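# Slide the paper roll onto the wooden holder's post

## Task

Fit the paper roll over the post of the wooden holder so that it sits down on the holder's base, then release it so no gripper is touching the roll.

## Robot and tools

Robot: two arms, left_arm and right_arm, each ending in a parallel gripper. Its fingers point along the gripper's +z axis and spread apart along its y axis. The reported end_effector_position is the spot between the finger pads, roughly 1 cm short of the tips. A camera cable resting on the roll or holder counts as that hand touching it.

Frame: every pose lives in one scene frame. The origin is at table-top height, halfway between the two arms' nominal bases. +x points out across the table, +z points up, and left_arm sits toward +y (arm names do not match image sides). A BASES line, when present, gives the true base positions. Reported hand positions and orientations can be a few cm off, more at long reach. Friction and weight may leave a hand resting a cm or more from its command even with no contact.

Row layout (shared by all motion tools): one flat list of 16 numbers covering both arms, even if only one moves. The first 8 are left_arm: x, y, z in metres, then quaternion qw, qx, qy, qz (w first), then opening. The next 8 are right_arm in the same order. Each row is an absolute target pose in the scene frame, not an offset. Opening runs from -1 (closed) to +1 (fully open, 0.094 m). To keep an arm still, resend its last reported whole pose and its desired opening every call. To hold an orientation steady, repeat the same quaternion rather than copying a drifted reading. Per control step the commanded orientation is clipped to within 40 degrees of the measured one.

execute_actions, argument actions (a list with at most one item), optional cameras:
- LOOK: actions = [] returns the state, with pictures.
- ACT: [{"rows": [[16 numbers], ...], "steps": n}] with 1 to 15 rows and steps from 5 to 15. Each step is 1/30 s and uses one row. The last row repeats if rows run out. It is refused if any target lies over 0.6 m from that arm's last reported position along any gripper axis.
- WAIT: [{"steps": n}], n up to 300, counted from the previous result, so your reply time is included.
Pictures come only with LOOK or when cameras names them. Camera names: cam_high, cam_left_wrist, cam_right_wrist, or ["all"]; an unknown name voids the call. Results are taken 5 steps before an action finishes; those last steps run afterward.

move: target is one 16-number row or a list of up to 15 rows. Each gripper follows a straight line to its pose, turning the short way. All paths finish together, take at least 0.5 s, and are cut off at 10 s total. speed is the top path speed in m/s (0.002 to 2.9, default 0.25); rotation is capped at twice that in rad/s. You may give one speed per target. blend (metres) rounds the corners at intermediate targets; 0 is the default. Set blocking=false to get a result after about 0.5 s while motion continues. cameras defaults to all. Openings changed in the first target are sent at once. Changes in later targets are applied on arrival, with all arms pausing until the fingers settle. Paths do not avoid obstacles or the other arm. Faster moves lag and stray more and hit harder. Aiming well past a contact presses harder. The result adds a "move:" line giving the ending (done, off_target, moving, held, fault) and the limits that acted. done means at rest within 10 mm and 2 degrees of the pose; it says nothing about contact. limits=paced means the sent pose was clipped; limits=held means a check withheld steps.

wait: seconds 0 to 10. It lets a running move continue and returns early when that move ends. stop: brakes a running move, needing some room; the fingers keep moving. zoom_image: camera (one of the three) and region [x0, y0, x1, y1] in image pixels, at most 504x504, from that camera's latest image. All images are 672x504. finished_scene: scene = the current scene's number.

Result contents: end_effector_position, end_effector_quat_wxyz and Hand target (the pose the controller is now driving toward) per arm. grip_measured is the finger opening on the command scale; it reads up to about 2.7 mm wide when empty and narrower than a squeezed part. The last Joint positions entry is the opening in metres. Joint velocities read "within noise" when the arm is still. Joint torques include gravity; positive means toward larger joint angles, and joints 1 to 3 wrap at ±28 N m. MOTOR HOT appears at 75 °C. OVER-TEMPERATURE FAULT at 90 °C folds and idles that arm. Holding loads, stretching out, or pushing at unreachable poses builds heat.

Grasping: grip_measured tracks the command up to the force limit, so it gives no sign of touch. The squeeze reaches full force about 0.05 below the first-contact reading, or 0.11 for round parts like the roll. Close gently. To release, command an opening well above grip_measured.

Avoid: dropping the roll or letting go while it moves, knocking anything off the table, slams, hard pushes, and any arm stop. Do not bring the arms hard together; the clearance check does not guard gripper against gripper. Never close one gripper on the other's fingers. Route around an arm's own base, not near it, since that can flip the shoulder posture. Loose objects may occasionally be nudged by outside pushes. Calibration for each camera is given as K, distortion and T_world_to_cam (world to camera), accurate to roughly a centimetre.

Each tool is called as name(argument=value, ...), one argument or row to a line, values as JSON.

## Session

execute_actions(
  actions=[],
  cameras=["all"],
)

Scene clock: 0.00 s of 4400.00 s.
left_arm: end_effector_position=(+0.3990, +0.2155, +0.3339) grip_measured=+1.000 end_effector_quat_wxyz=(+0.613, -0.149, +0.751, -0.193) | right_arm: end_effector_position=(+0.2363, -0.1520, +0.2376) grip_measured=+1.000 end_effector_quat_wxyz=(+0.503, -0.064, +0.821, +0.263)
Joint positions: left_arm=[-0.192 0.968 0.891 -0.096 -0.063 -0.512 0.094] | right_arm=[0.621 0.795 0.631 -0.201 0.071 0.431 0.094]
Joint velocities: within noise
Joint torques (N m): no reading
Motor temperatures (°C): left_arm=[23 24 21 24 22 21 23] | right_arm=[23 23 23 22 22 23 24]
Heat: left arm: 24 °C; right arm: 24 °C.
Hand target: left_arm +0.3971, +0.2160, +0.3393; +0.618, -0.147, +0.748, -0.193 | right_arm +0.2363, -0.1523, +0.2440; +0.509, -0.063, +0.816, +0.265

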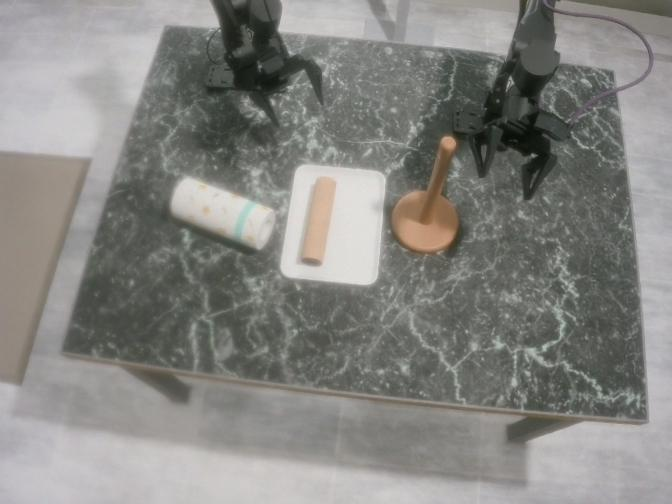

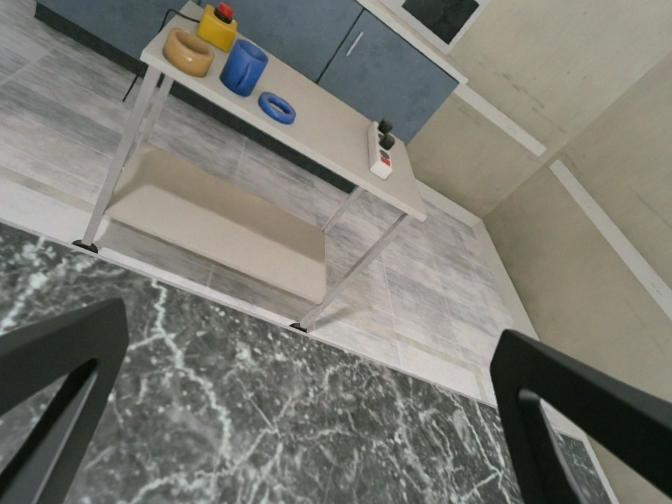

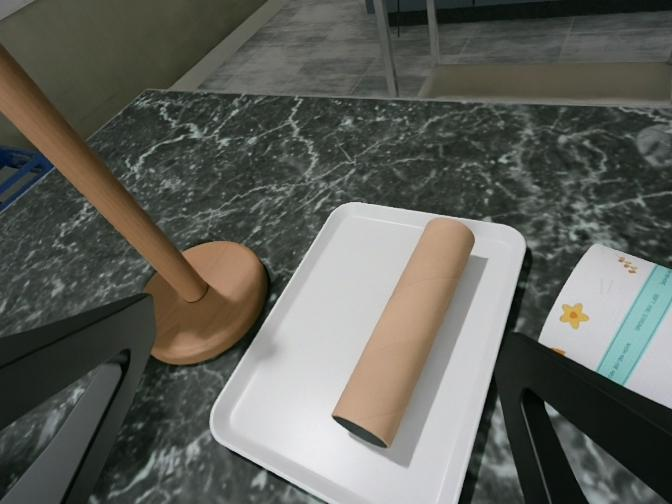

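zoom_image(
  camera="cam_high",
  region=[150, 160, 290, 265],
)

zoom_image(
  camera="cam_high",
  region=[370, 120, 490, 260],
)

zoom_image(
  camera="cam_right_wrist",
  region=[400, 180, 672, 504],
)

Scaled by 3.600 from the camera's 672x504 image, which has a finer 960x720 frame.

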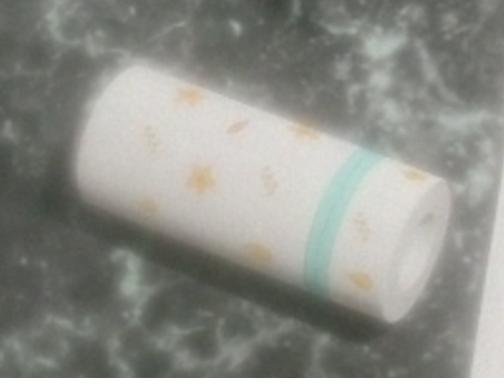

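Scaled by 3.600 from the camera's 672x504 image, which has a finer 960x720 frame.

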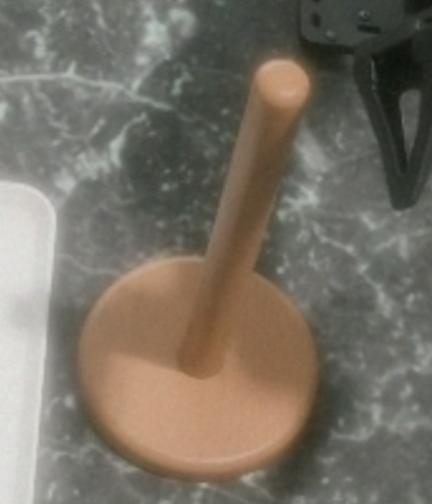

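Scaled by 1.556 from the camera's 672x504 image, which has a finer 960x720 frame.

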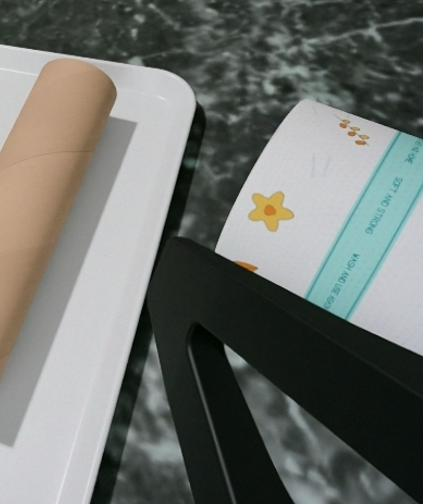

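zoom_image(
  camera="cam_right_wrist",
  region=[0, 30, 300, 380],
)

Scaled by 1.440 from the camera's 672x504 image, which has a finer 960x720 frame.

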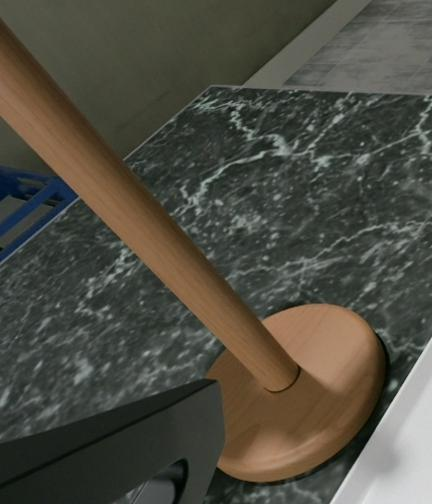

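move(
  target=[0.358, 0.458, 0.335, 0.6468, -0.3919, 0.6538, 0.0280, 1.0, 0.384, -0.2435, 0.26, 0.0, -0.6018, 0.7986, 0.0, 1.0],
  speed=0.4,
)

Scene clock: 21.07 s of 4400.00 s.
left_arm: end_effector_position=(+0.3577, +0.4543, +0.3324) grip_measured=+1.000 end_effector_quat_wxyz=(+0.644, -0.389, +0.658, +0.023) | right_arm: end_effector_position=(+0.3805, -0.2458, +0.2618) grip_measured=+1.000 end_effector_quat_wxyz=(+0.150, -0.588, +0.792, -0.065)
Joint positions: left_arm=[0.475 0.993 0.891 -0.067 -0.076 -0.512 0.094] | right_arm=[0.187 1.974 2.302 -1.57 -0.01 -1.076 0.094]
Joint velocities: within noise
Joint torques (N m): left_arm=[0.36 -2.32 8.49 2.25 -0.1 0] | right_arm=[0.59 -8.66 8.96 0.69 0.05 -0.02]
Motor temperatures (°C): left_arm=[23 24 22 29 22 21 23] | right_arm=[23 24 24 27 22 23 24]
Heat: left arm: 29 °C; right arm: 27 °C.
Hand target: left_arm +0.3579, +0.4580, +0.3349; +0.647, -0.392, +0.654, +0.028 | right_arm +0.3837, -0.2435, +0.2595; +0.145, -0.593, +0.789, -0.066
Off the commanded pose: left_arm 0.005 m, 1 deg | right_arm 0.005 m, 19 deg.
joint sent to its limit (right arm) — joint 4 (wrist pitch), lower limit.
Kept back: nothing.
move: off_target (right_arm)
camera_calibration:
cam_left_wrist: T_world_to_cam=[[0.503964, -0.642175, 0.577608, -0.0845405], [-0.220425, -0.742221, -0.632868, 0.651383], [0.835125, 0.191623, -0.515604, -0.110684], [0, 0, 0, 1]] pos_world=[0.278621, 0.45039, 0.404001]
cam_right_wrist: T_world_to_cam=[[0.945131, -0.179617, 0.272884, -0.476067], [-0.270043, -0.899629, 0.34314, -0.184444], [0.18386, -0.398003, -0.898771, 0.171481], [0, 0, 0, 1]] pos_world=[0.368609, -0.183191, 0.347323]

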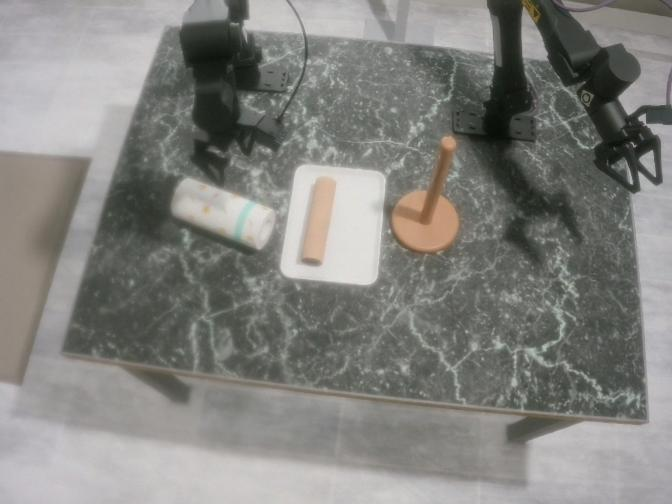

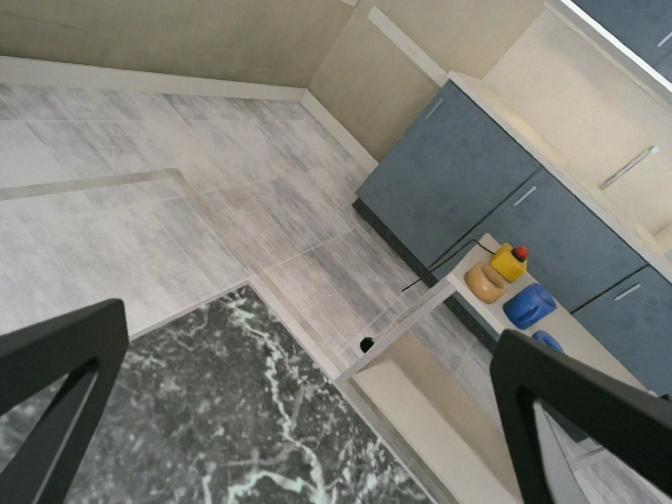

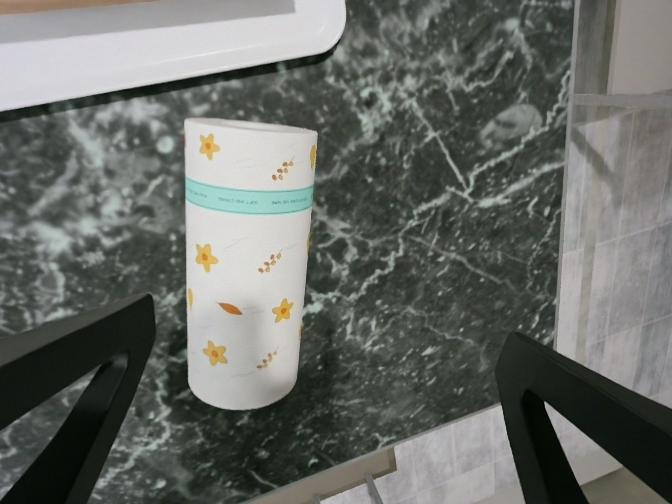

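zoom_image(
  camera="cam_right_wrist",
  region=[150, 90, 360, 270],
)

zoom_image(
  camera="cam_right_wrist",
  region=[150, 250, 360, 430],
)

Scaled by 2.400 from the camera's 672x504 image, which has a finer 960x720 frame.

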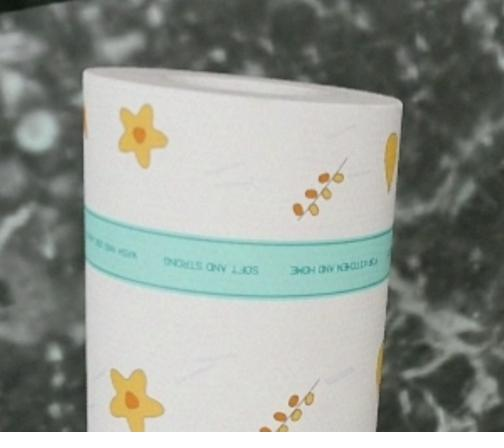

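Scaled by 2.400 from the camera's 672x504 image, which has a finer 960x720 frame.

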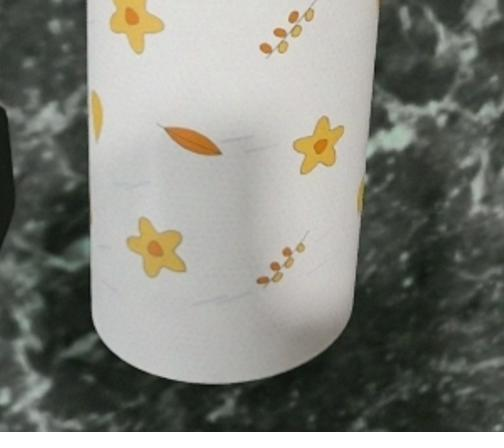

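move(
  target=[0.358, 0.458, 0.335, 0.6468, -0.3919, 0.6538, 0.0280, 1.0, 0.367, -0.286, 0.145, 0.0, -0.59503, 0.80370, 0.0, 1.0],
  speed=0.3,
)

Scene clock: 28.30 s of 4400.00 s.
left_arm: end_effector_position=(+0.3577, +0.4543, +0.3325) grip_measured=+1.000 end_effector_quat_wxyz=(+0.645, -0.389, +0.658, +0.023) | right_arm: end_effector_position=(+0.3658, -0.2844, +0.1536) grip_measured=+1.000 end_effector_quat_wxyz=(+0.008, -0.593, +0.805, -0.003)
Joint positions: left_arm=[0.475 0.993 0.891 -0.067 -0.076 -0.512 0.094] | right_arm=[0.102 2.061 2.023 -1.516 -0.003 -1.155 0.094]
Joint velocities: within noise
Joint torques (N m): left_arm=[0.38 -2.32 8.49 2.24 -0.11 -0.03] | right_arm=[-0.2 -10.74 5.37 0.33 0.05 -0.02]
Motor temperatures (°C): left_arm=[23 24 23 29 22 21 23] | right_arm=[23 24 24 26 22 23 24]
Heat: left arm: 29 °C; right arm: 26 °C.
Hand target: left_arm +0.3579, +0.4580, +0.3349; +0.647, -0.392, +0.654, +0.028 | right_arm +0.3668, -0.2860, +0.1451; +0.000, -0.595, +0.804, +0.000
Off the commanded pose: left_arm 0.004 m, 1 deg | right_arm 0.009 m, 1 deg.
Kept back: nothing.
move: done
camera_calibration:
cam_left_wrist: T_world_to_cam=[[0.503757, -0.642322, 0.577625, -0.0844809], [-0.22024, -0.742069, -0.63311, 0.651424], [0.835298, 0.191717, -0.515287, -0.110851], [0, 0, 0, 1]] pos_world=[0.278621, 0.450389, 0.404101]
cam_right_wrist: T_world_to_cam=[[0.984029, -0.177724, -0.0100419, -0.409812], [-0.152273, -0.869644, 0.469608, -0.24001], [-0.0921936, -0.460579, -0.882818, 0.142219], [0, 0, 0, 1]] pos_world=[0.379831, -0.216053, 0.234149]

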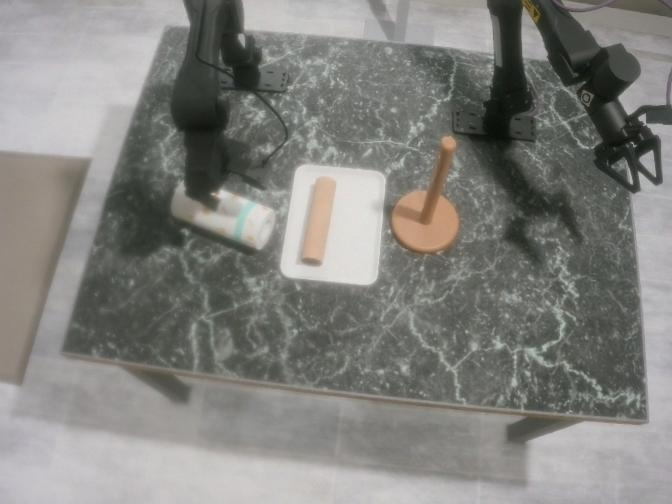

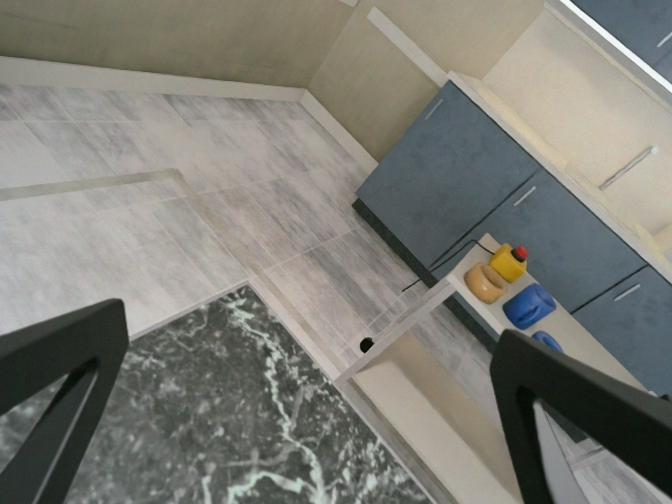

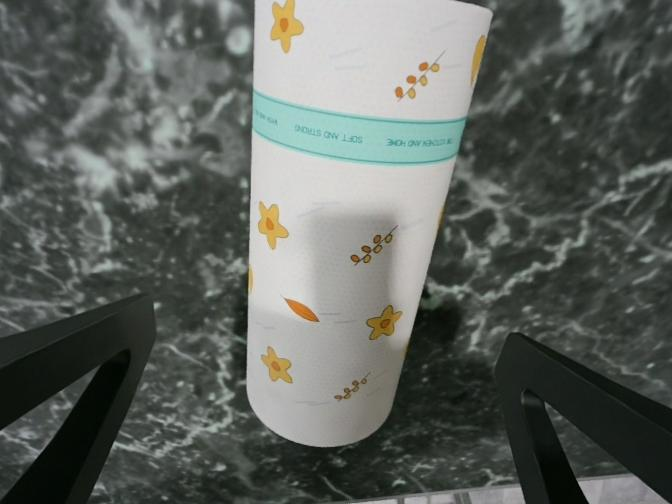

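zoom_image(
  camera="cam_right_wrist",
  region=[220, 0, 520, 225],
)

zoom_image(
  camera="cam_right_wrist",
  region=[220, 225, 520, 450],
)

Scaled by 1.680 from the camera's 672x504 image, which has a finer 960x720 frame.

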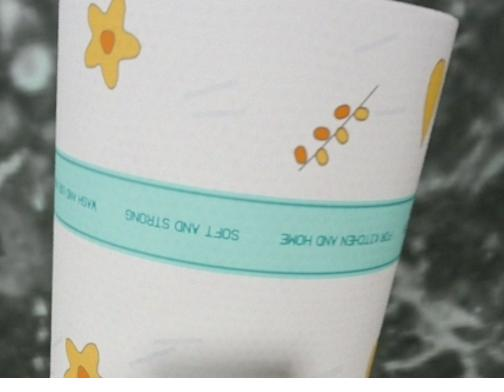

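Scaled by 1.680 from the camera's 672x504 image, which has a finer 960x720 frame.

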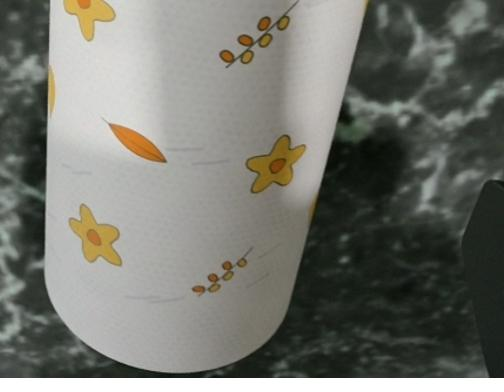

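move(
  target=[0.358, 0.458, 0.335, 0.6468, -0.3919, 0.6538, 0.0280, 1.0, 0.3732, -0.2879, 0.105, 0.0, -0.59763, 0.80178, 0.0, 1.0],
  speed=0.15,
  cameras=["cam_right_wrist"],
)

Scene clock: 31.90 s of 4400.00 s.
left_arm: end_effector_position=(+0.3577, +0.4543, +0.3326) grip_measured=+1.000 end_effector_quat_wxyz=(+0.645, -0.389, +0.657, +0.023) | right_arm: end_effector_position=(+0.3738, -0.2835, +0.1185) grip_measured=+1.000 end_effector_quat_wxyz=(+0.014, -0.599, +0.801, -0.006)
Joint positions: left_arm=[0.475 0.993 0.891 -0.067 -0.076 -0.512 0.094] | right_arm=[0.102 2.061 1.882 -1.361 -0.003 -1.169 0.094]
Joint velocities: within noise
Joint torques (N m): left_arm=[0.36 -2.25 8.47 2.26 -0.11 -0.01] | right_arm=[-0.66 -10.18 5.05 0.39 0.04 -0.04]
Motor temperatures (°C): left_arm=[23 24 23 30 22 21 23] | right_arm=[23 24 24 25 22 23 24]
Heat: left arm: 30 °C; right arm: 25 °C.
Hand target: left_arm +0.3579, +0.4580, +0.3349; +0.647, -0.392, +0.654, +0.028 | right_arm +0.3729, -0.2878, +0.1053; +0.000, -0.598, +0.802, +0.000
Off the commanded pose: left_arm 0.004 m, 1 deg | right_arm 0.014 m, 2 deg.
Kept back: nothing.
move: off_target (right_arm)
camera_calibration:
cam_right_wrist: T_world_to_cam=[[0.986483, -0.163827, 0.003361, -0.416491], [-0.146455, -0.872312, 0.4665, -0.224083], [-0.0734933, -0.460687, -0.884515, 0.105625], [0, 0, 0, 1]] pos_world=[0.385806, -0.215043, 0.199361]
Images, in order (width x height): cam_right_wrist 672x504.

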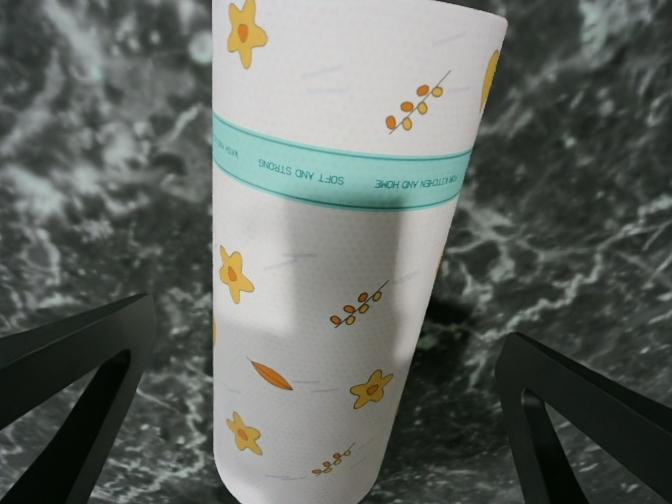

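zoom_image(
  camera="cam_right_wrist",
  region=[130, 240, 560, 504],
)

zoom_image(
  camera="cam_right_wrist",
  region=[150, 0, 540, 260],
)

Scaled by 1.172 from the camera's 672x504 image, which has a finer 960x720 frame.

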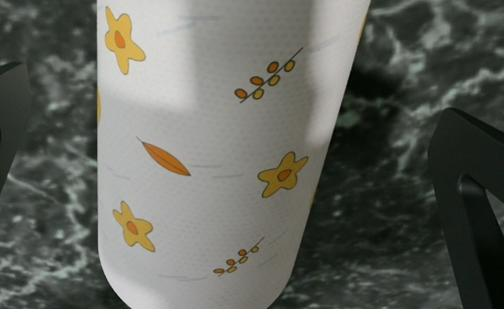

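Scaled by 1.292 from the camera's 672x504 image, which has a finer 960x720 frame.

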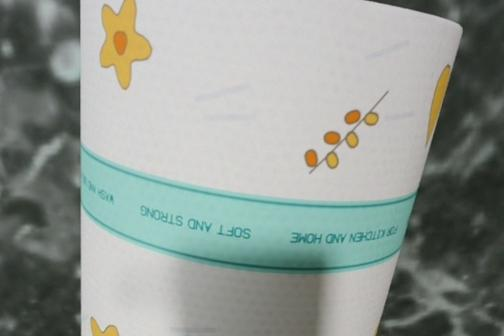

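move(
  target=[0.358, 0.458, 0.335, 0.6468, -0.3919, 0.6538, 0.0280, 1.0, 0.3738, -0.284, 0.075, 0.0, -0.59763, 0.80178, 0.0, 1.0],
  speed=0.12,
  cameras=["cam_right_wrist"],
)

Scene clock: 35.17 s of 4400.00 s.
left_arm: end_effector_position=(+0.3577, +0.4543, +0.3326) grip_measured=+1.000 end_effector_quat_wxyz=(+0.645, -0.389, +0.657, +0.023) | right_arm: end_effector_position=(+0.3763, -0.2832, +0.0902) grip_measured=+1.000 end_effector_quat_wxyz=(+0.016, -0.599, +0.801, -0.007)
Joint positions: left_arm=[0.475 0.993 0.891 -0.067 -0.076 -0.512 0.094] | right_arm=[0.102 2.066 1.777 -1.247 -0.003 -1.169 0.094]
Joint velocities: within noise
Joint torques (N m): left_arm=[0.46 -2.35 8.46 2.26 -0.12 -0.02] | right_arm=[0.02 -9.99 5.05 0.36 0.03 0.06]
Motor temperatures (°C): left_arm=[23 24 23 30 22 21 23] | right_arm=[23 25 24 25 22 23 24]
Heat: left arm: 30 °C; right arm: 25 °C.
Hand target: left_arm +0.3579, +0.4580, +0.3349; +0.647, -0.392, +0.654, +0.028 | right_arm +0.3735, -0.2840, +0.0754; +0.000, -0.598, +0.802, +0.000
Off the commanded pose: left_arm 0.004 m, 1 deg | right_arm 0.015 m, 2 deg.
Kept back: nothing.
move: off_target (right_arm)
camera_calibration:
cam_right_wrist: T_world_to_cam=[[0.986527, -0.163414, 0.00773811, -0.418989], [-0.148193, -0.872602, 0.465407, -0.209578], [-0.0693016, -0.460284, -0.885063, 0.0795242], [0, 0, 0, 1]] pos_world=[0.387797, -0.214743, 0.171165]
Images, in order (width x height): cam_right_wrist 672x504.

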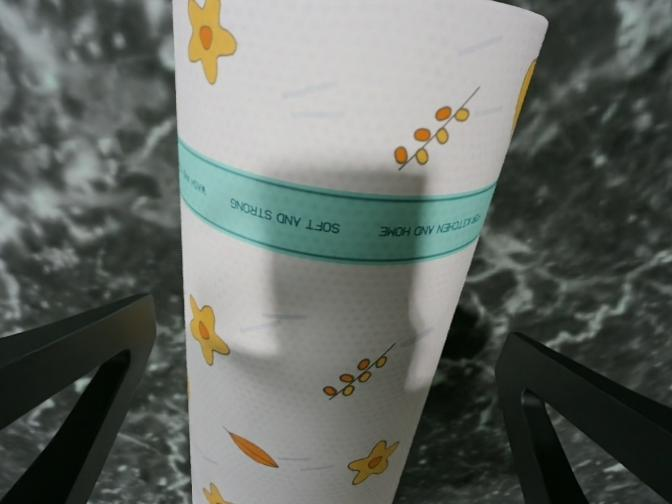

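zoom_image(
  camera="cam_right_wrist",
  region=[130, 200, 540, 504],
)

zoom_image(
  camera="cam_right_wrist",
  region=[150, 0, 570, 260],
)

Scaled by 1.229 from the camera's 672x504 image, which has a finer 960x720 frame.

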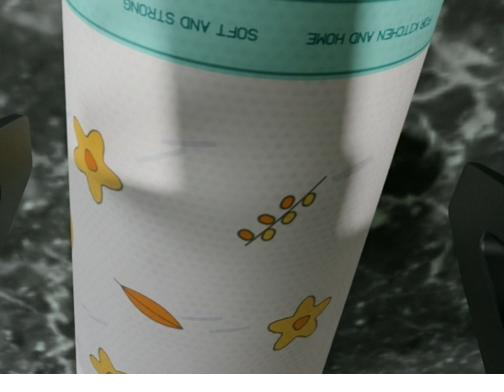

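Scaled by 1.200 from the camera's 672x504 image, which has a finer 960x720 frame.

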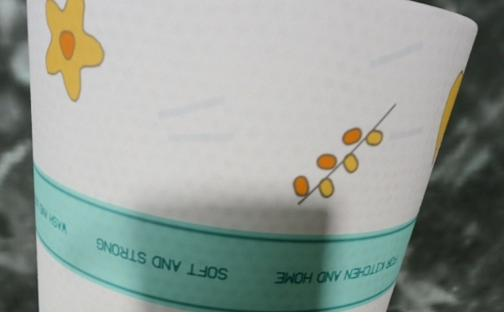

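move(
  target=[0.358, 0.458, 0.335, 0.6468, -0.3919, 0.6538, 0.0280, 1.0, 0.3715, -0.2834, 0.040, 0.0, -0.59763, 0.80178, 0.0, 1.0],
  speed=0.1,
  cameras=["cam_right_wrist", "cam_high"],
)

Scene clock: 38.80 s of 4400.00 s.
left_arm: end_effector_position=(+0.3577, +0.4543, +0.3326) grip_measured=+1.000 end_effector_quat_wxyz=(+0.645, -0.389, +0.657, +0.023) | right_arm: end_effector_position=(+0.3751, -0.2833, +0.0541) grip_measured=+1.000 end_effector_quat_wxyz=(+0.015, -0.599, +0.801, -0.007)
Joint positions: left_arm=[0.475 0.993 0.891 -0.067 -0.076 -0.512 0.094] | right_arm=[0.102 2.082 1.657 -1.114 -0.003 -1.169 0.094]
Joint velocities: within noise
Joint torques (N m): left_arm=[0.47 -2.26 8.46 2.26 -0.11 -0.02] | right_arm=[0.18 -10.18 5.08 0.35 0.04 0.09]
Motor temperatures (°C): left_arm=[23 24 23 30 22 21 23] | right_arm=[23 25 24 25 22 23 24]
Heat: left arm: 30 °C; right arm: 25 °C.
Hand target: left_arm +0.3579, +0.4580, +0.3349; +0.647, -0.392, +0.654, +0.028 | right_arm +0.3712, -0.2834, +0.0404; +0.000, -0.598, +0.802, +0.000
Off the commanded pose: left_arm 0.004 m, 1 deg | right_arm 0.015 m, 2 deg.
Kept back: nothing.
move: off_target (right_arm)
camera_calibration:
cam_right_wrist: T_world_to_cam=[[0.986547, -0.163405, 0.00478724, -0.417451], [-0.146769, -0.872451, 0.466141, -0.193566], [-0.0719932, -0.460573, -0.884697, 0.0483047], [0, 0, 0, 1]] pos_world=[0.386903, -0.214843, 0.134963]
Images, in order (width x height): cam_high 672x504, cam_right_wrist 672x504.

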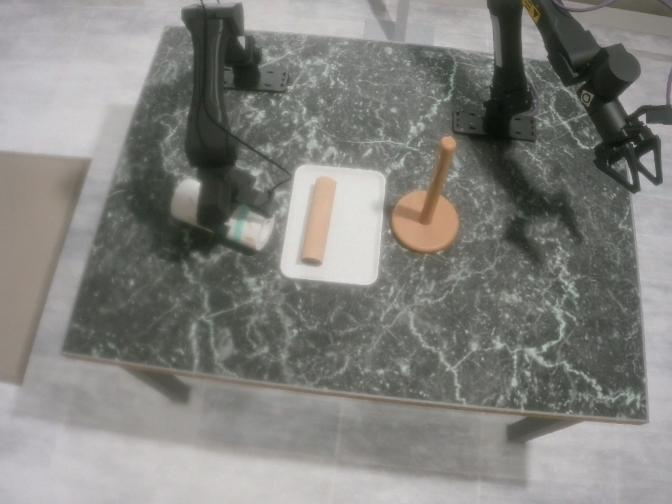

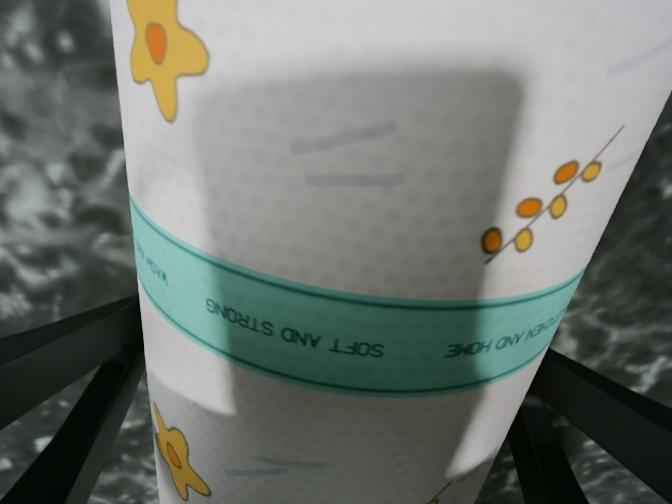

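execute_actions(
  actions=[
    {"rows": [[0.358, 0.458, 0.335, 0.6468, -0.3919, 0.6538, 0.0280, 1.0, 0.3715, -0.2834, 0.040, 0.0, -0.59763, 0.80178, 0.0, 0.96], [0.358, 0.458, 0.335, 0.6468, -0.3919, 0.6538, 0.0280, 1.0, 0.3715, -0.2834, 0.040, 0.0, -0.59763, 0.80178, 0.0, 0.94], [0.358, 0.458, 0.335, 0.6468, -0.3919, 0.6538, 0.0280, 1.0, 0.3715, -0.2834, 0.040, 0.0, -0.59763, 0.80178, 0.0, 0.92], [0.358, 0.458, 0.335, 0.6468, -0.3919, 0.6538, 0.0280, 1.0, 0.3715, -0.2834, 0.040, 0.0, -0.59763, 0.80178, 0.0, 0.90], [0.358, 0.458, 0.335, 0.6468, -0.3919, 0.6538, 0.0280, 1.0, 0.3715, -0.2834, 0.040, 0.0, -0.59763, 0.80178, 0.0, 0.88], [0.358, 0.458, 0.335, 0.6468, -0.3919, 0.6538, 0.0280, 1.0, 0.3715, -0.2834, 0.040, 0.0, -0.59763, 0.80178, 0.0, 0.86], [0.358, 0.458, 0.335, 0.6468, -0.3919, 0.6538, 0.0280, 1.0, 0.3715, -0.2834, 0.040, 0.0, -0.59763, 0.80178, 0.0, 0.845], [0.358, 0.458, 0.335, 0.6468, -0.3919, 0.6538, 0.0280, 1.0, 0.3715, -0.2834, 0.040, 0.0, -0.59763, 0.80178, 0.0, 0.83], [0.358, 0.458, 0.335, 0.6468, -0.3919, 0.6538, 0.0280, 1.0, 0.3715, -0.2834, 0.040, 0.0, -0.59763, 0.80178, 0.0, 0.815], [0.358, 0.458, 0.335, 0.6468, -0.3919, 0.6538, 0.0280, 1.0, 0.3715, -0.2834, 0.040, 0.0, -0.59763, 0.80178, 0.0, 0.80], [0.358, 0.458, 0.335, 0.6468, -0.3919, 0.6538, 0.0280, 1.0, 0.3715, -0.2834, 0.040, 0.0, -0.59763, 0.80178, 0.0, 0.785], [0.358, 0.458, 0.335, 0.6468, -0.3919, 0.6538, 0.0280, 1.0, 0.3715, -0.2834, 0.040, 0.0, -0.59763, 0.80178, 0.0, 0.77], [0.358, 0.458, 0.335, 0.6468, -0.3919, 0.6538, 0.0280, 1.0, 0.3715, -0.2834, 0.040, 0.0, -0.59763, 0.80178, 0.0, 0.755], [0.358, 0.458, 0.335, 0.6468, -0.3919, 0.6538, 0.0280, 1.0, 0.3715, -0.2834, 0.040, 0.0, -0.59763, 0.80178, 0.0, 0.74], [0.358, 0.458, 0.335, 0.6468, -0.3919, 0.6538, 0.0280, 1.0, 0.3715, -0.2834, 0.040, 0.0, -0.59763, 0.80178, 0.0, 0.72]], "steps": 15},
  ],
  cameras=[],
)

Scene clock: 40.37 s of 4400.00 s.
left_arm: end_effector_position=(+0.3577, +0.4543, +0.3326) grip_measured=+1.000 end_effector_quat_wxyz=(+0.645, -0.389, +0.657, +0.023) | right_arm: end_effector_position=(+0.3756, -0.2833, +0.0542) grip_measured=+0.815 end_effector_quat_wxyz=(+0.015, -0.599, +0.801, -0.007)
Joint positions: left_arm=[0.475 0.993 0.891 -0.067 -0.076 -0.512 0.094] | right_arm=[0.102 2.082 1.657 -1.112 -0.003 -1.169 0.085]
Joint velocities: left_arm=[within noise] | right_arm=[-0.017 0.002 -0.007 0.007 -0.037 -0.037 -0.018]
Joint torques (N m): left_arm=[0.35 -2.26 8.5 2.25 -0.1 -0.04] | right_arm=[0.14 -10.19 5.04 0.38 0.04 0.09]
Motor temperatures (°C): left_arm=[23 24 23 30 22 21 23] | right_arm=[23 25 24 25 22 23 24]
Heat: left arm: 30 °C; right arm: 25 °C.
Steps of this call (1-37: nothing new was sent; 38-47: this action's first 10). Readings (end_effector_position of left_arm | right_arm):
38: (+0.3577, +0.4543, +0.3326) | (+0.3754, -0.2833, +0.0541)
39: (+0.3577, +0.4543, +0.3326) | (+0.3754, -0.2833, +0.0541)
41: (+0.3577, +0.4543, +0.3326) | (+0.3755, -0.2833, +0.0542)
45: (+0.3577, +0.4543, +0.3326) | (+0.3756, -0.2833, +0.0542)
47: the state above
No camera images: "cameras" was empty.

execute_actions(
  actions=[
    {"rows": [[0.358, 0.458, 0.335, 0.6468, -0.3919, 0.6538, 0.0280, 1.0, 0.3715, -0.2834, 0.040, 0.0, -0.59763, 0.80178, 0.0, 0.71], [0.358, 0.458, 0.335, 0.6468, -0.3919, 0.6538, 0.0280, 1.0, 0.3715, -0.2834, 0.040, 0.0, -0.59763, 0.80178, 0.0, 0.70], [0.358, 0.458, 0.335, 0.6468, -0.3919, 0.6538, 0.0280, 1.0, 0.3715, -0.2834, 0.040, 0.0, -0.59763, 0.80178, 0.0, 0.69], [0.358, 0.458, 0.335, 0.6468, -0.3919, 0.6538, 0.0280, 1.0, 0.3715, -0.2834, 0.040, 0.0, -0.59763, 0.80178, 0.0, 0.68], [0.358, 0.458, 0.335, 0.6468, -0.3919, 0.6538, 0.0280, 1.0, 0.3715, -0.2834, 0.040, 0.0, -0.59763, 0.80178, 0.0, 0.67], [0.358, 0.458, 0.335, 0.6468, -0.3919, 0.6538, 0.0280, 1.0, 0.3715, -0.2834, 0.040, 0.0, -0.59763, 0.80178, 0.0, 0.66], [0.358, 0.458, 0.335, 0.6468, -0.3919, 0.6538, 0.0280, 1.0, 0.3715, -0.2834, 0.040, 0.0, -0.59763, 0.80178, 0.0, 0.65], [0.358, 0.458, 0.335, 0.6468, -0.3919, 0.6538, 0.0280, 1.0, 0.3715, -0.2834, 0.040, 0.0, -0.59763, 0.80178, 0.0, 0.65], [0.358, 0.458, 0.335, 0.6468, -0.3919, 0.6538, 0.0280, 1.0, 0.3715, -0.2834, 0.040, 0.0, -0.59763, 0.80178, 0.0, 0.65], [0.358, 0.458, 0.335, 0.6468, -0.3919, 0.6538, 0.0280, 1.0, 0.3715, -0.2834, 0.040, 0.0, -0.59763, 0.80178, 0.0, 0.65], [0.358, 0.458, 0.335, 0.6468, -0.3919, 0.6538, 0.0280, 1.0, 0.3715, -0.2834, 0.040, 0.0, -0.59763, 0.80178, 0.0, 0.65], [0.358, 0.458, 0.335, 0.6468, -0.3919, 0.6538, 0.0280, 1.0, 0.3715, -0.2834, 0.040, 0.0, -0.59763, 0.80178, 0.0, 0.65], [0.358, 0.458, 0.335, 0.6468, -0.3919, 0.6538, 0.0280, 1.0, 0.3715, -0.2834, 0.040, 0.0, -0.59763, 0.80178, 0.0, 0.65]], "steps": 15},
  ],
  cameras=["cam_right_wrist", "cam_high"],
)

Scene clock: 41.27 s of 4400.00 s.
left_arm: end_effector_position=(+0.3577, +0.4543, +0.3326) grip_measured=+1.000 end_effector_quat_wxyz=(+0.645, -0.389, +0.657, +0.023) | right_arm: end_effector_position=(+0.3756, -0.2833, +0.0542) grip_measured=+0.706 end_effector_quat_wxyz=(+0.015, -0.599, +0.801, -0.007)
Joint positions: left_arm=[0.475 0.993 0.891 -0.067 -0.076 -0.512 0.094] | right_arm=[0.102 2.082 1.657 -1.112 -0.003 -1.169 0.08]
Joint velocities: within noise
Joint torques (N m): left_arm=[0.42 -2.29 8.44 2.26 -0.1 -0.02] | right_arm=[0.14 -10.13 5.08 0.36 0.04 0.09]
Motor temperatures (°C): left_arm=[23 24 23 30 22 21 23] | right_arm=[23 25 24 25 22 23 24]
Heat: left arm: 30 °C; right arm: 25 °C.
Off your previous action's commanded pose at its last step (step 5 of this call): left_arm 0.004 m, 1 deg | right_arm 0.015 m, 2 deg.
Steps of this call (1-5: your previous action's last 5; 6-17: nothing new was sent; 18-27: this action's first 10). Readings (end_effector_position of left_arm | right_arm):
18: (+0.3577, +0.4543, +0.3326) | (+0.3756, -0.2833, +0.0542)
19: (+0.3577, +0.4543, +0.3326) | (+0.3756, -0.2833, +0.0542)
21: (+0.3577, +0.4543, +0.3326) | (+0.3756, -0.2833, +0.0542)
25: (+0.3577, +0.4543, +0.3326) | (+0.3756, -0.2833, +0.0542)
27: the state above
camera_calibration:
cam_right_wrist: T_world_to_cam=[[0.986458, -0.163877, 0.00664866, -0.418161], [-0.148086, -0.872514, 0.465608, -0.192987], [-0.0705015, -0.460287, -0.884966, 0.0479428], [0, 0, 0, 1]] pos_world=[0.3873, -0.214844, 0.135064]
Images, in order (width x height): cam_high 672x504, cam_right_wrist 672x504.

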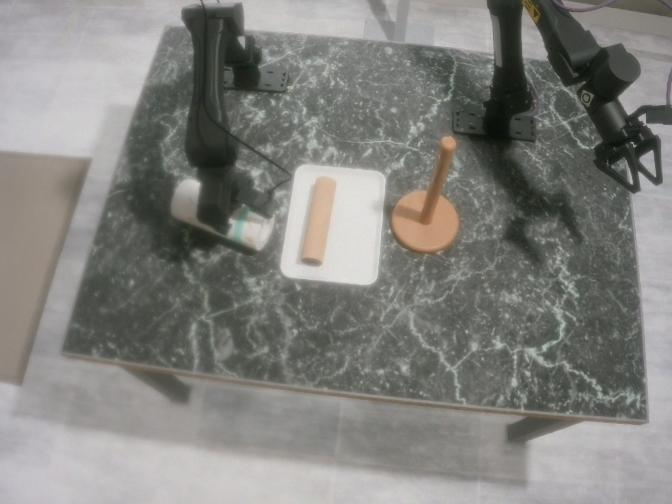

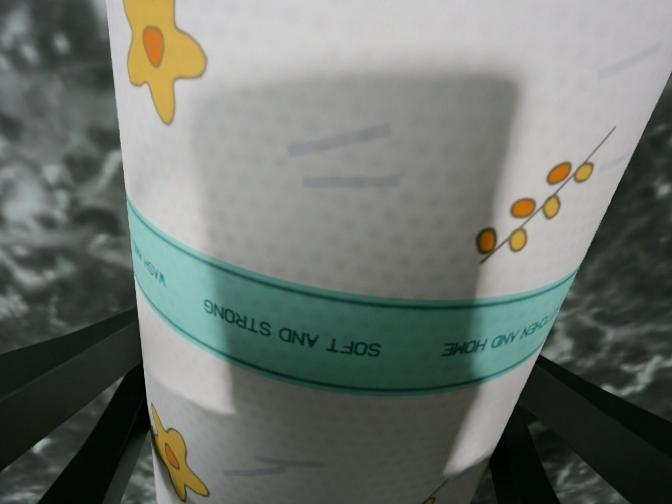

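execute_actions(
  actions=[],
  cameras=["cam_right_wrist"],
)

Scene clock: 41.43 s of 4400.00 s.
left_arm: end_effector_position=(+0.3577, +0.4543, +0.3326) grip_measured=+1.000 end_effector_quat_wxyz=(+0.645, -0.389, +0.657, +0.023) | right_arm: end_effector_position=(+0.3756, -0.2833, +0.0542) grip_measured=+0.701 end_effector_quat_wxyz=(+0.015, -0.599, +0.801, -0.007)
Joint positions: left_arm=[0.475 0.993 0.891 -0.067 -0.076 -0.512 0.094] | right_arm=[0.102 2.082 1.657 -1.112 -0.003 -1.169 0.08]
Joint velocities: within noise
Joint torques (N m): left_arm=[0.49 -2.4 8.51 2.25 -0.11 -0.04] | right_arm=[0.18 -10.19 5.09 0.36 0.05 0.08]
Motor temperatures (°C): left_arm=[23 24 23 30 22 21 23] | right_arm=[23 25 24 25 22 23 24]
Heat: left arm: 30 °C; right arm: 25 °C.
Hand target: left_arm +0.3579, +0.4580, +0.3349; +0.647, -0.392, +0.654, +0.028 | right_arm +0.3712, -0.2834, +0.0404; +0.000, -0.598, +0.802, +0.000
Off the commanded pose: left_arm 0.004 m, 1 deg | right_arm 0.015 m, 2 deg.
Steps of this call (1-5: your previous action's last 5). Readings (end_effector_position of left_arm | right_arm):
1: (+0.3577, +0.4543, +0.3326) | (+0.3756, -0.2833, +0.0542)
2: (+0.3577, +0.4543, +0.3326) | (+0.3756, -0.2833, +0.0542)
4: (+0.3577, +0.4543, +0.3326) | (+0.3756, -0.2833, +0.0542)
5: the state above
camera_calibration:
cam_right_wrist: T_world_to_cam=[[0.986458, -0.163877, 0.00664866, -0.418161], [-0.148086, -0.872514, 0.465608, -0.192987], [-0.0705015, -0.460287, -0.884966, 0.0479428], [0, 0, 0, 1]] pos_world=[0.3873, -0.214844, 0.135064]
Images, in order (width x height): cam_right_wrist 672x504.

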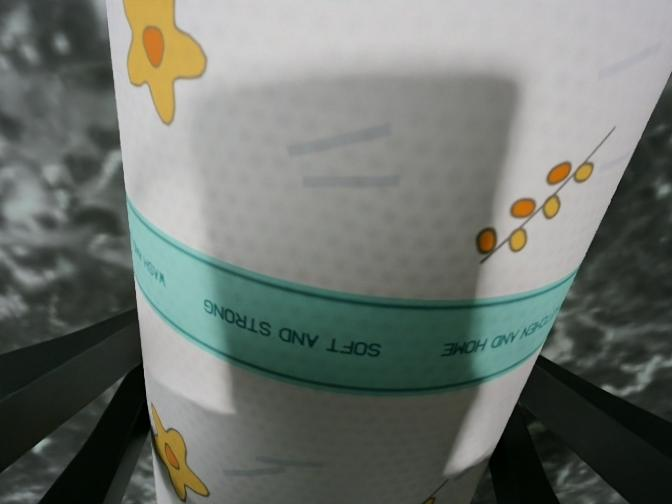

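move(
  target=[0.358, 0.458, 0.335, 0.6468, -0.3919, 0.6538, 0.0280, 1.0, 0.3715, -0.2834, 0.11, 0.0, -0.59763, 0.80178, 0.0, 0.5],
  speed=0.12,
  cameras=["cam_right_wrist", "cam_high"],
)

Scene clock: 56.40 s of 4400.00 s.
left_arm: end_effector_position=(+0.3577, +0.4543, +0.3326) grip_measured=+1.000 end_effector_quat_wxyz=(+0.645, -0.389, +0.657, +0.023) | right_arm: end_effector_position=(+0.3677, -0.2842, +0.1018) grip_measured=+0.693 end_effector_quat_wxyz=(-0.006, -0.599, +0.801, +0.005)
Joint positions: left_arm=[0.475 0.993 0.891 -0.067 -0.076 -0.512 0.094] | right_arm=[0.102 2.082 1.847 -1.351 -0.003 -1.169 0.08]
Joint velocities: within noise
Joint torques (N m): left_arm=[0.44 -2.3 8.49 2.25 -0.1 0] | right_arm=[0.23 -12.6 9.47 0 0.05 0.09]
Motor temperatures (°C): left_arm=[23 24 23 31 22 21 23] | right_arm=[23 26 24 24 22 23 25]
Heat: left arm: 31 °C; right arm: 26 °C.
Hand target: left_arm +0.3579, +0.4580, +0.3349; +0.647, -0.392, +0.654, +0.028 | right_arm +0.3713, -0.2834, +0.1100; +0.000, -0.598, +0.802, +0.000
Off the commanded pose: left_arm 0.004 m, 1 deg | right_arm 0.009 m, 1 deg.
Kept back: nothing.
move: done
camera_calibration:
cam_right_wrist: T_world_to_cam=[[0.98563, -0.163929, -0.0407411, -0.405687], [-0.124947, -0.869852, 0.477228, -0.226089], [-0.11367, -0.46528, -0.877835, 0.102811], [0, 0, 0, 1]] pos_world=[0.383295, -0.215333, 0.181619]
Images, in order (width x height): cam_high 672x504, cam_right_wrist 672x504.

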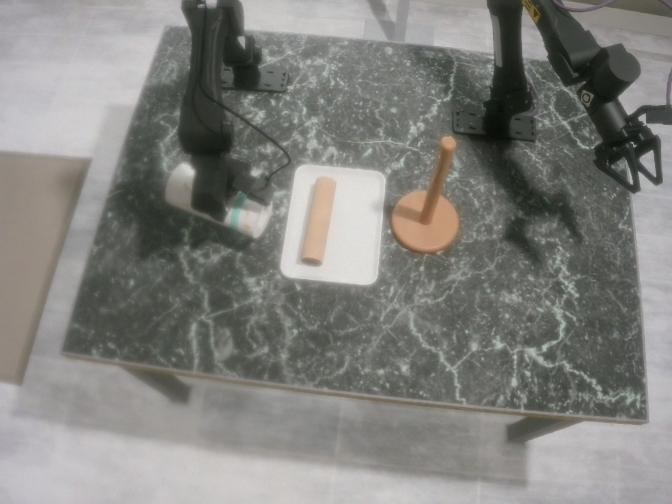

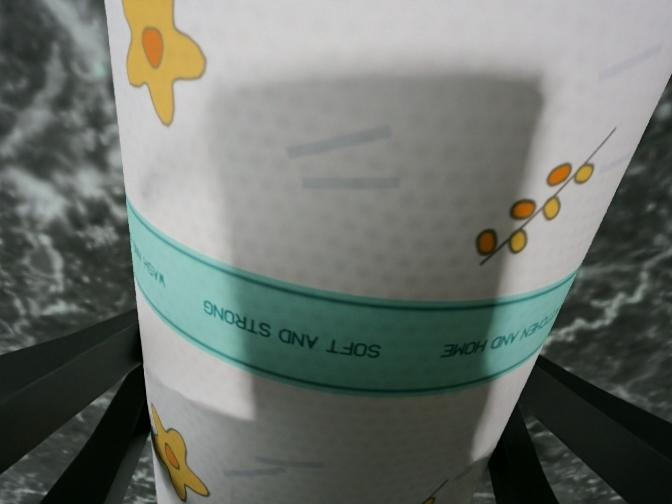

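move(
  target=[
    [0.358, 0.458, 0.335, 0.6468, -0.3919, 0.6538, 0.0280, 1.0, 0.355, -0.17, 0.33, 0.32275, -0.49640, 0.77919, 0.20561, 0.5],
    [0.358, 0.458, 0.335, 0.6468, -0.3919, 0.6538, 0.0280, 1.0, 0.310, 0.105, 0.475, 0.63281, -0.31551, 0.63281, 0.31551, 0.5],
  ],
  speed=0.28,
  blend=[0.06, 0.0],
  cameras=["cam_right_wrist", "cam_high", "cam_left_wrist"],
)

Scene clock: 60.53 s of 4400.00 s.
left_arm: end_effector_position=(+0.3577, +0.4543, +0.3326) grip_measured=+1.000 end_effector_quat_wxyz=(+0.645, -0.389, +0.657, +0.023) | right_arm: end_effector_position=(+0.3061, +0.1039, +0.4561) grip_measured=+0.693 end_effector_quat_wxyz=(+0.614, -0.330, +0.647, +0.309)
Joint positions: left_arm=[0.475 0.993 0.891 -0.067 -0.076 -0.512 0.094] | right_arm=[0.892 1.74 1.867 -0.182 -0.033 -0.007 0.08]
Joint velocities: within noise
Joint torques (N m): left_arm=[0.4 -2.35 8.46 2.25 -0.12 -0.01] | right_arm=[0.01 -8.91 11.26 2.27 0.16 0.09]
Motor temperatures (°C): left_arm=[23 24 23 31 22 21 23] | right_arm=[23 27 24 25 22 23 25]
Heat: left arm: 31 °C; right arm: 27 °C.
Hand target: left_arm +0.3579, +0.4580, +0.3349; +0.647, -0.392, +0.654, +0.028 | right_arm +0.3092, +0.1039, +0.4745; +0.633, -0.315, +0.633, +0.316
Off the commanded pose: left_arm 0.004 m, 1 deg | right_arm 0.019 m, 3 deg.
Kept back: nothing.
move: off_target (right_arm)
camera_calibration:
cam_left_wrist: T_world_to_cam=[[0.503564, -0.642421, 0.577683, -0.0844635], [-0.220022, -0.741959, -0.633314, 0.651459], [0.835472, 0.191811, -0.514971, -0.111018], [0, 0, 0, 1]] pos_world=[0.278621, 0.450389, 0.4042]
cam_right_wrist: T_world_to_cam=[[0.818589, -0.560541, 0.125327, -0.250361], [-0.209594, -0.494659, -0.843435, 0.524041], [0.534774, 0.664158, -0.522409, 0.109467], [0, 0, 0, 1]] pos_world=[0.256238, 0.0461808, 0.530558]

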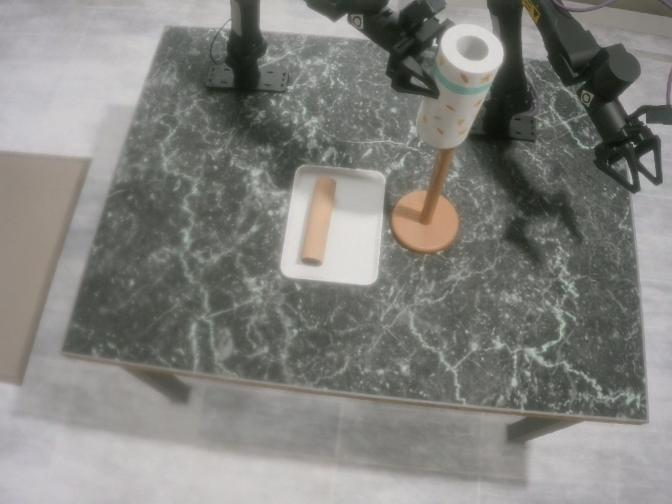

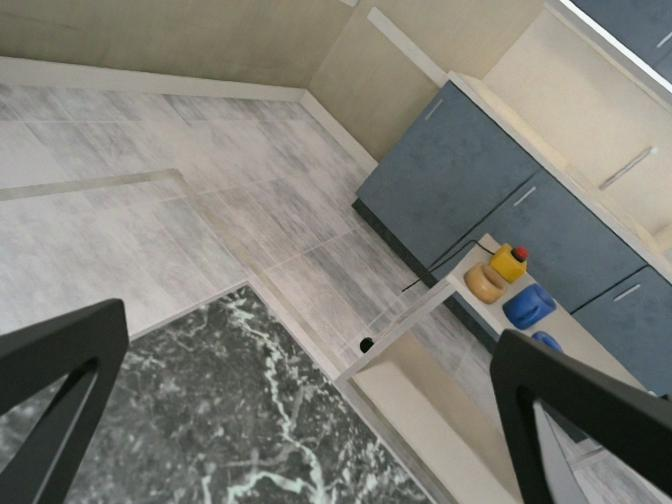

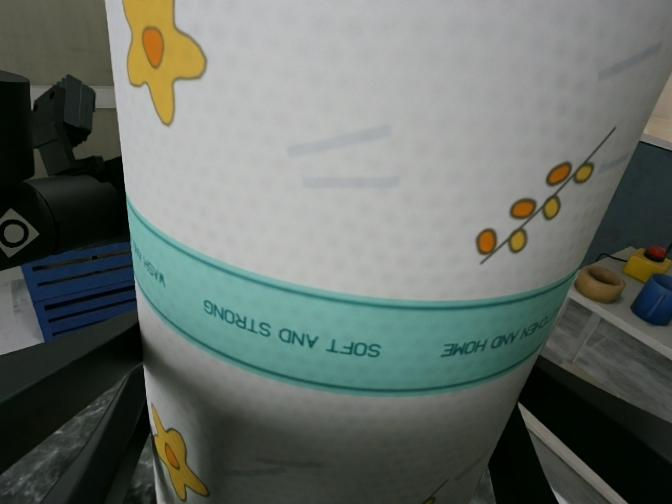

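zoom_image(
  camera="cam_high",
  region=[400, 10, 520, 160],
)

zoom_image(
  camera="cam_high",
  region=[370, 110, 490, 260],
)

Scaled by 3.360 from the camera's 672x504 image, which has a finer 960x720 frame.

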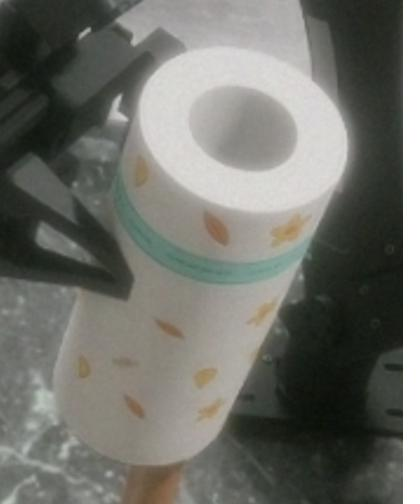

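Scaled by 3.360 from the camera's 672x504 image, which has a finer 960x720 frame.

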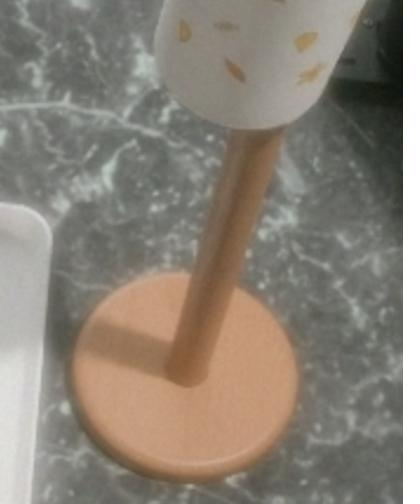

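move(
  target=[0.358, 0.458, 0.335, 0.6468, -0.3919, 0.6538, 0.0280, 1.0, 0.3167, 0.113, 0.476, 0.65291, -0.30516, 0.61205, 0.32553, 0.5],
  speed=0.1,
  cameras=["cam_high"],
)

Scene clock: 66.40 s of 4400.00 s.
left_arm: end_effector_position=(+0.3577, +0.4543, +0.3326) grip_measured=+1.000 end_effector_quat_wxyz=(+0.645, -0.389, +0.657, +0.023) | right_arm: end_effector_position=(+0.3111, +0.1097, +0.4744) grip_measured=+0.693 end_effector_quat_wxyz=(+0.646, -0.314, +0.616, +0.324)
Joint positions: left_arm=[0.475 0.993 0.891 -0.067 -0.076 -0.512 0.094] | right_arm=[0.892 1.762 1.867 -0.061 -0.031 -0.006 0.08]
Joint velocities: within noise
Joint torques (N m): left_arm=[0.44 -2.35 8.44 2.24 -0.1 -0.02] | right_arm=[-0.1 -8.83 8.39 2.24 0.12 0.11]
Motor temperatures (°C): left_arm=[23 24 23 31 22 21 23] | right_arm=[23 27 25 27 22 23 25]
Heat: left arm: 31 °C; right arm: 27 °C.
Hand target: left_arm +0.3579, +0.4580, +0.3349; +0.647, -0.392, +0.654, +0.028 | right_arm +0.3166, +0.1127, +0.4759; +0.653, -0.305, +0.612, +0.325
Off the commanded pose: left_arm 0.004 m, 1 deg | right_arm 0.007 m, 1 deg.
Kept back: nothing.
move: done
Images, in order (width x height): cam_high 672x504.

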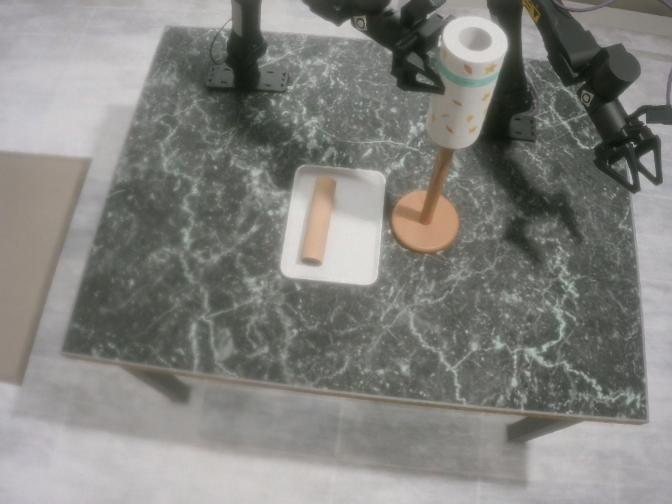

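zoom_image(
  camera="cam_high",
  region=[400, 5, 520, 155],
)

zoom_image(
  camera="cam_high",
  region=[400, 110, 500, 235],
)

Scaled by 3.360 from the camera's 672x504 image, which has a finer 960x720 frame.

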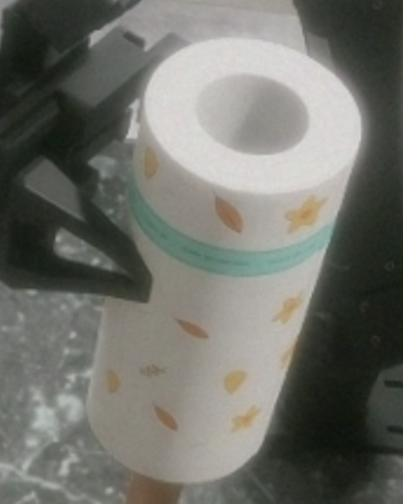

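Scaled by 4.032 from the camera's 672x504 image, which has a finer 960x720 frame.

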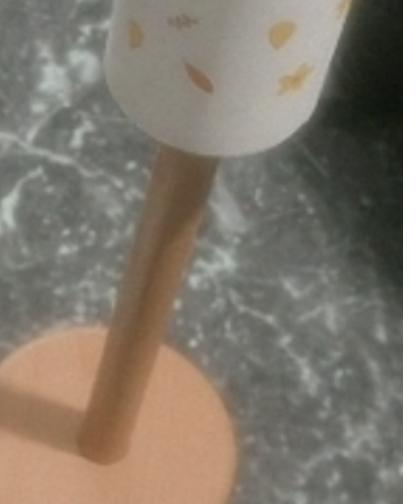

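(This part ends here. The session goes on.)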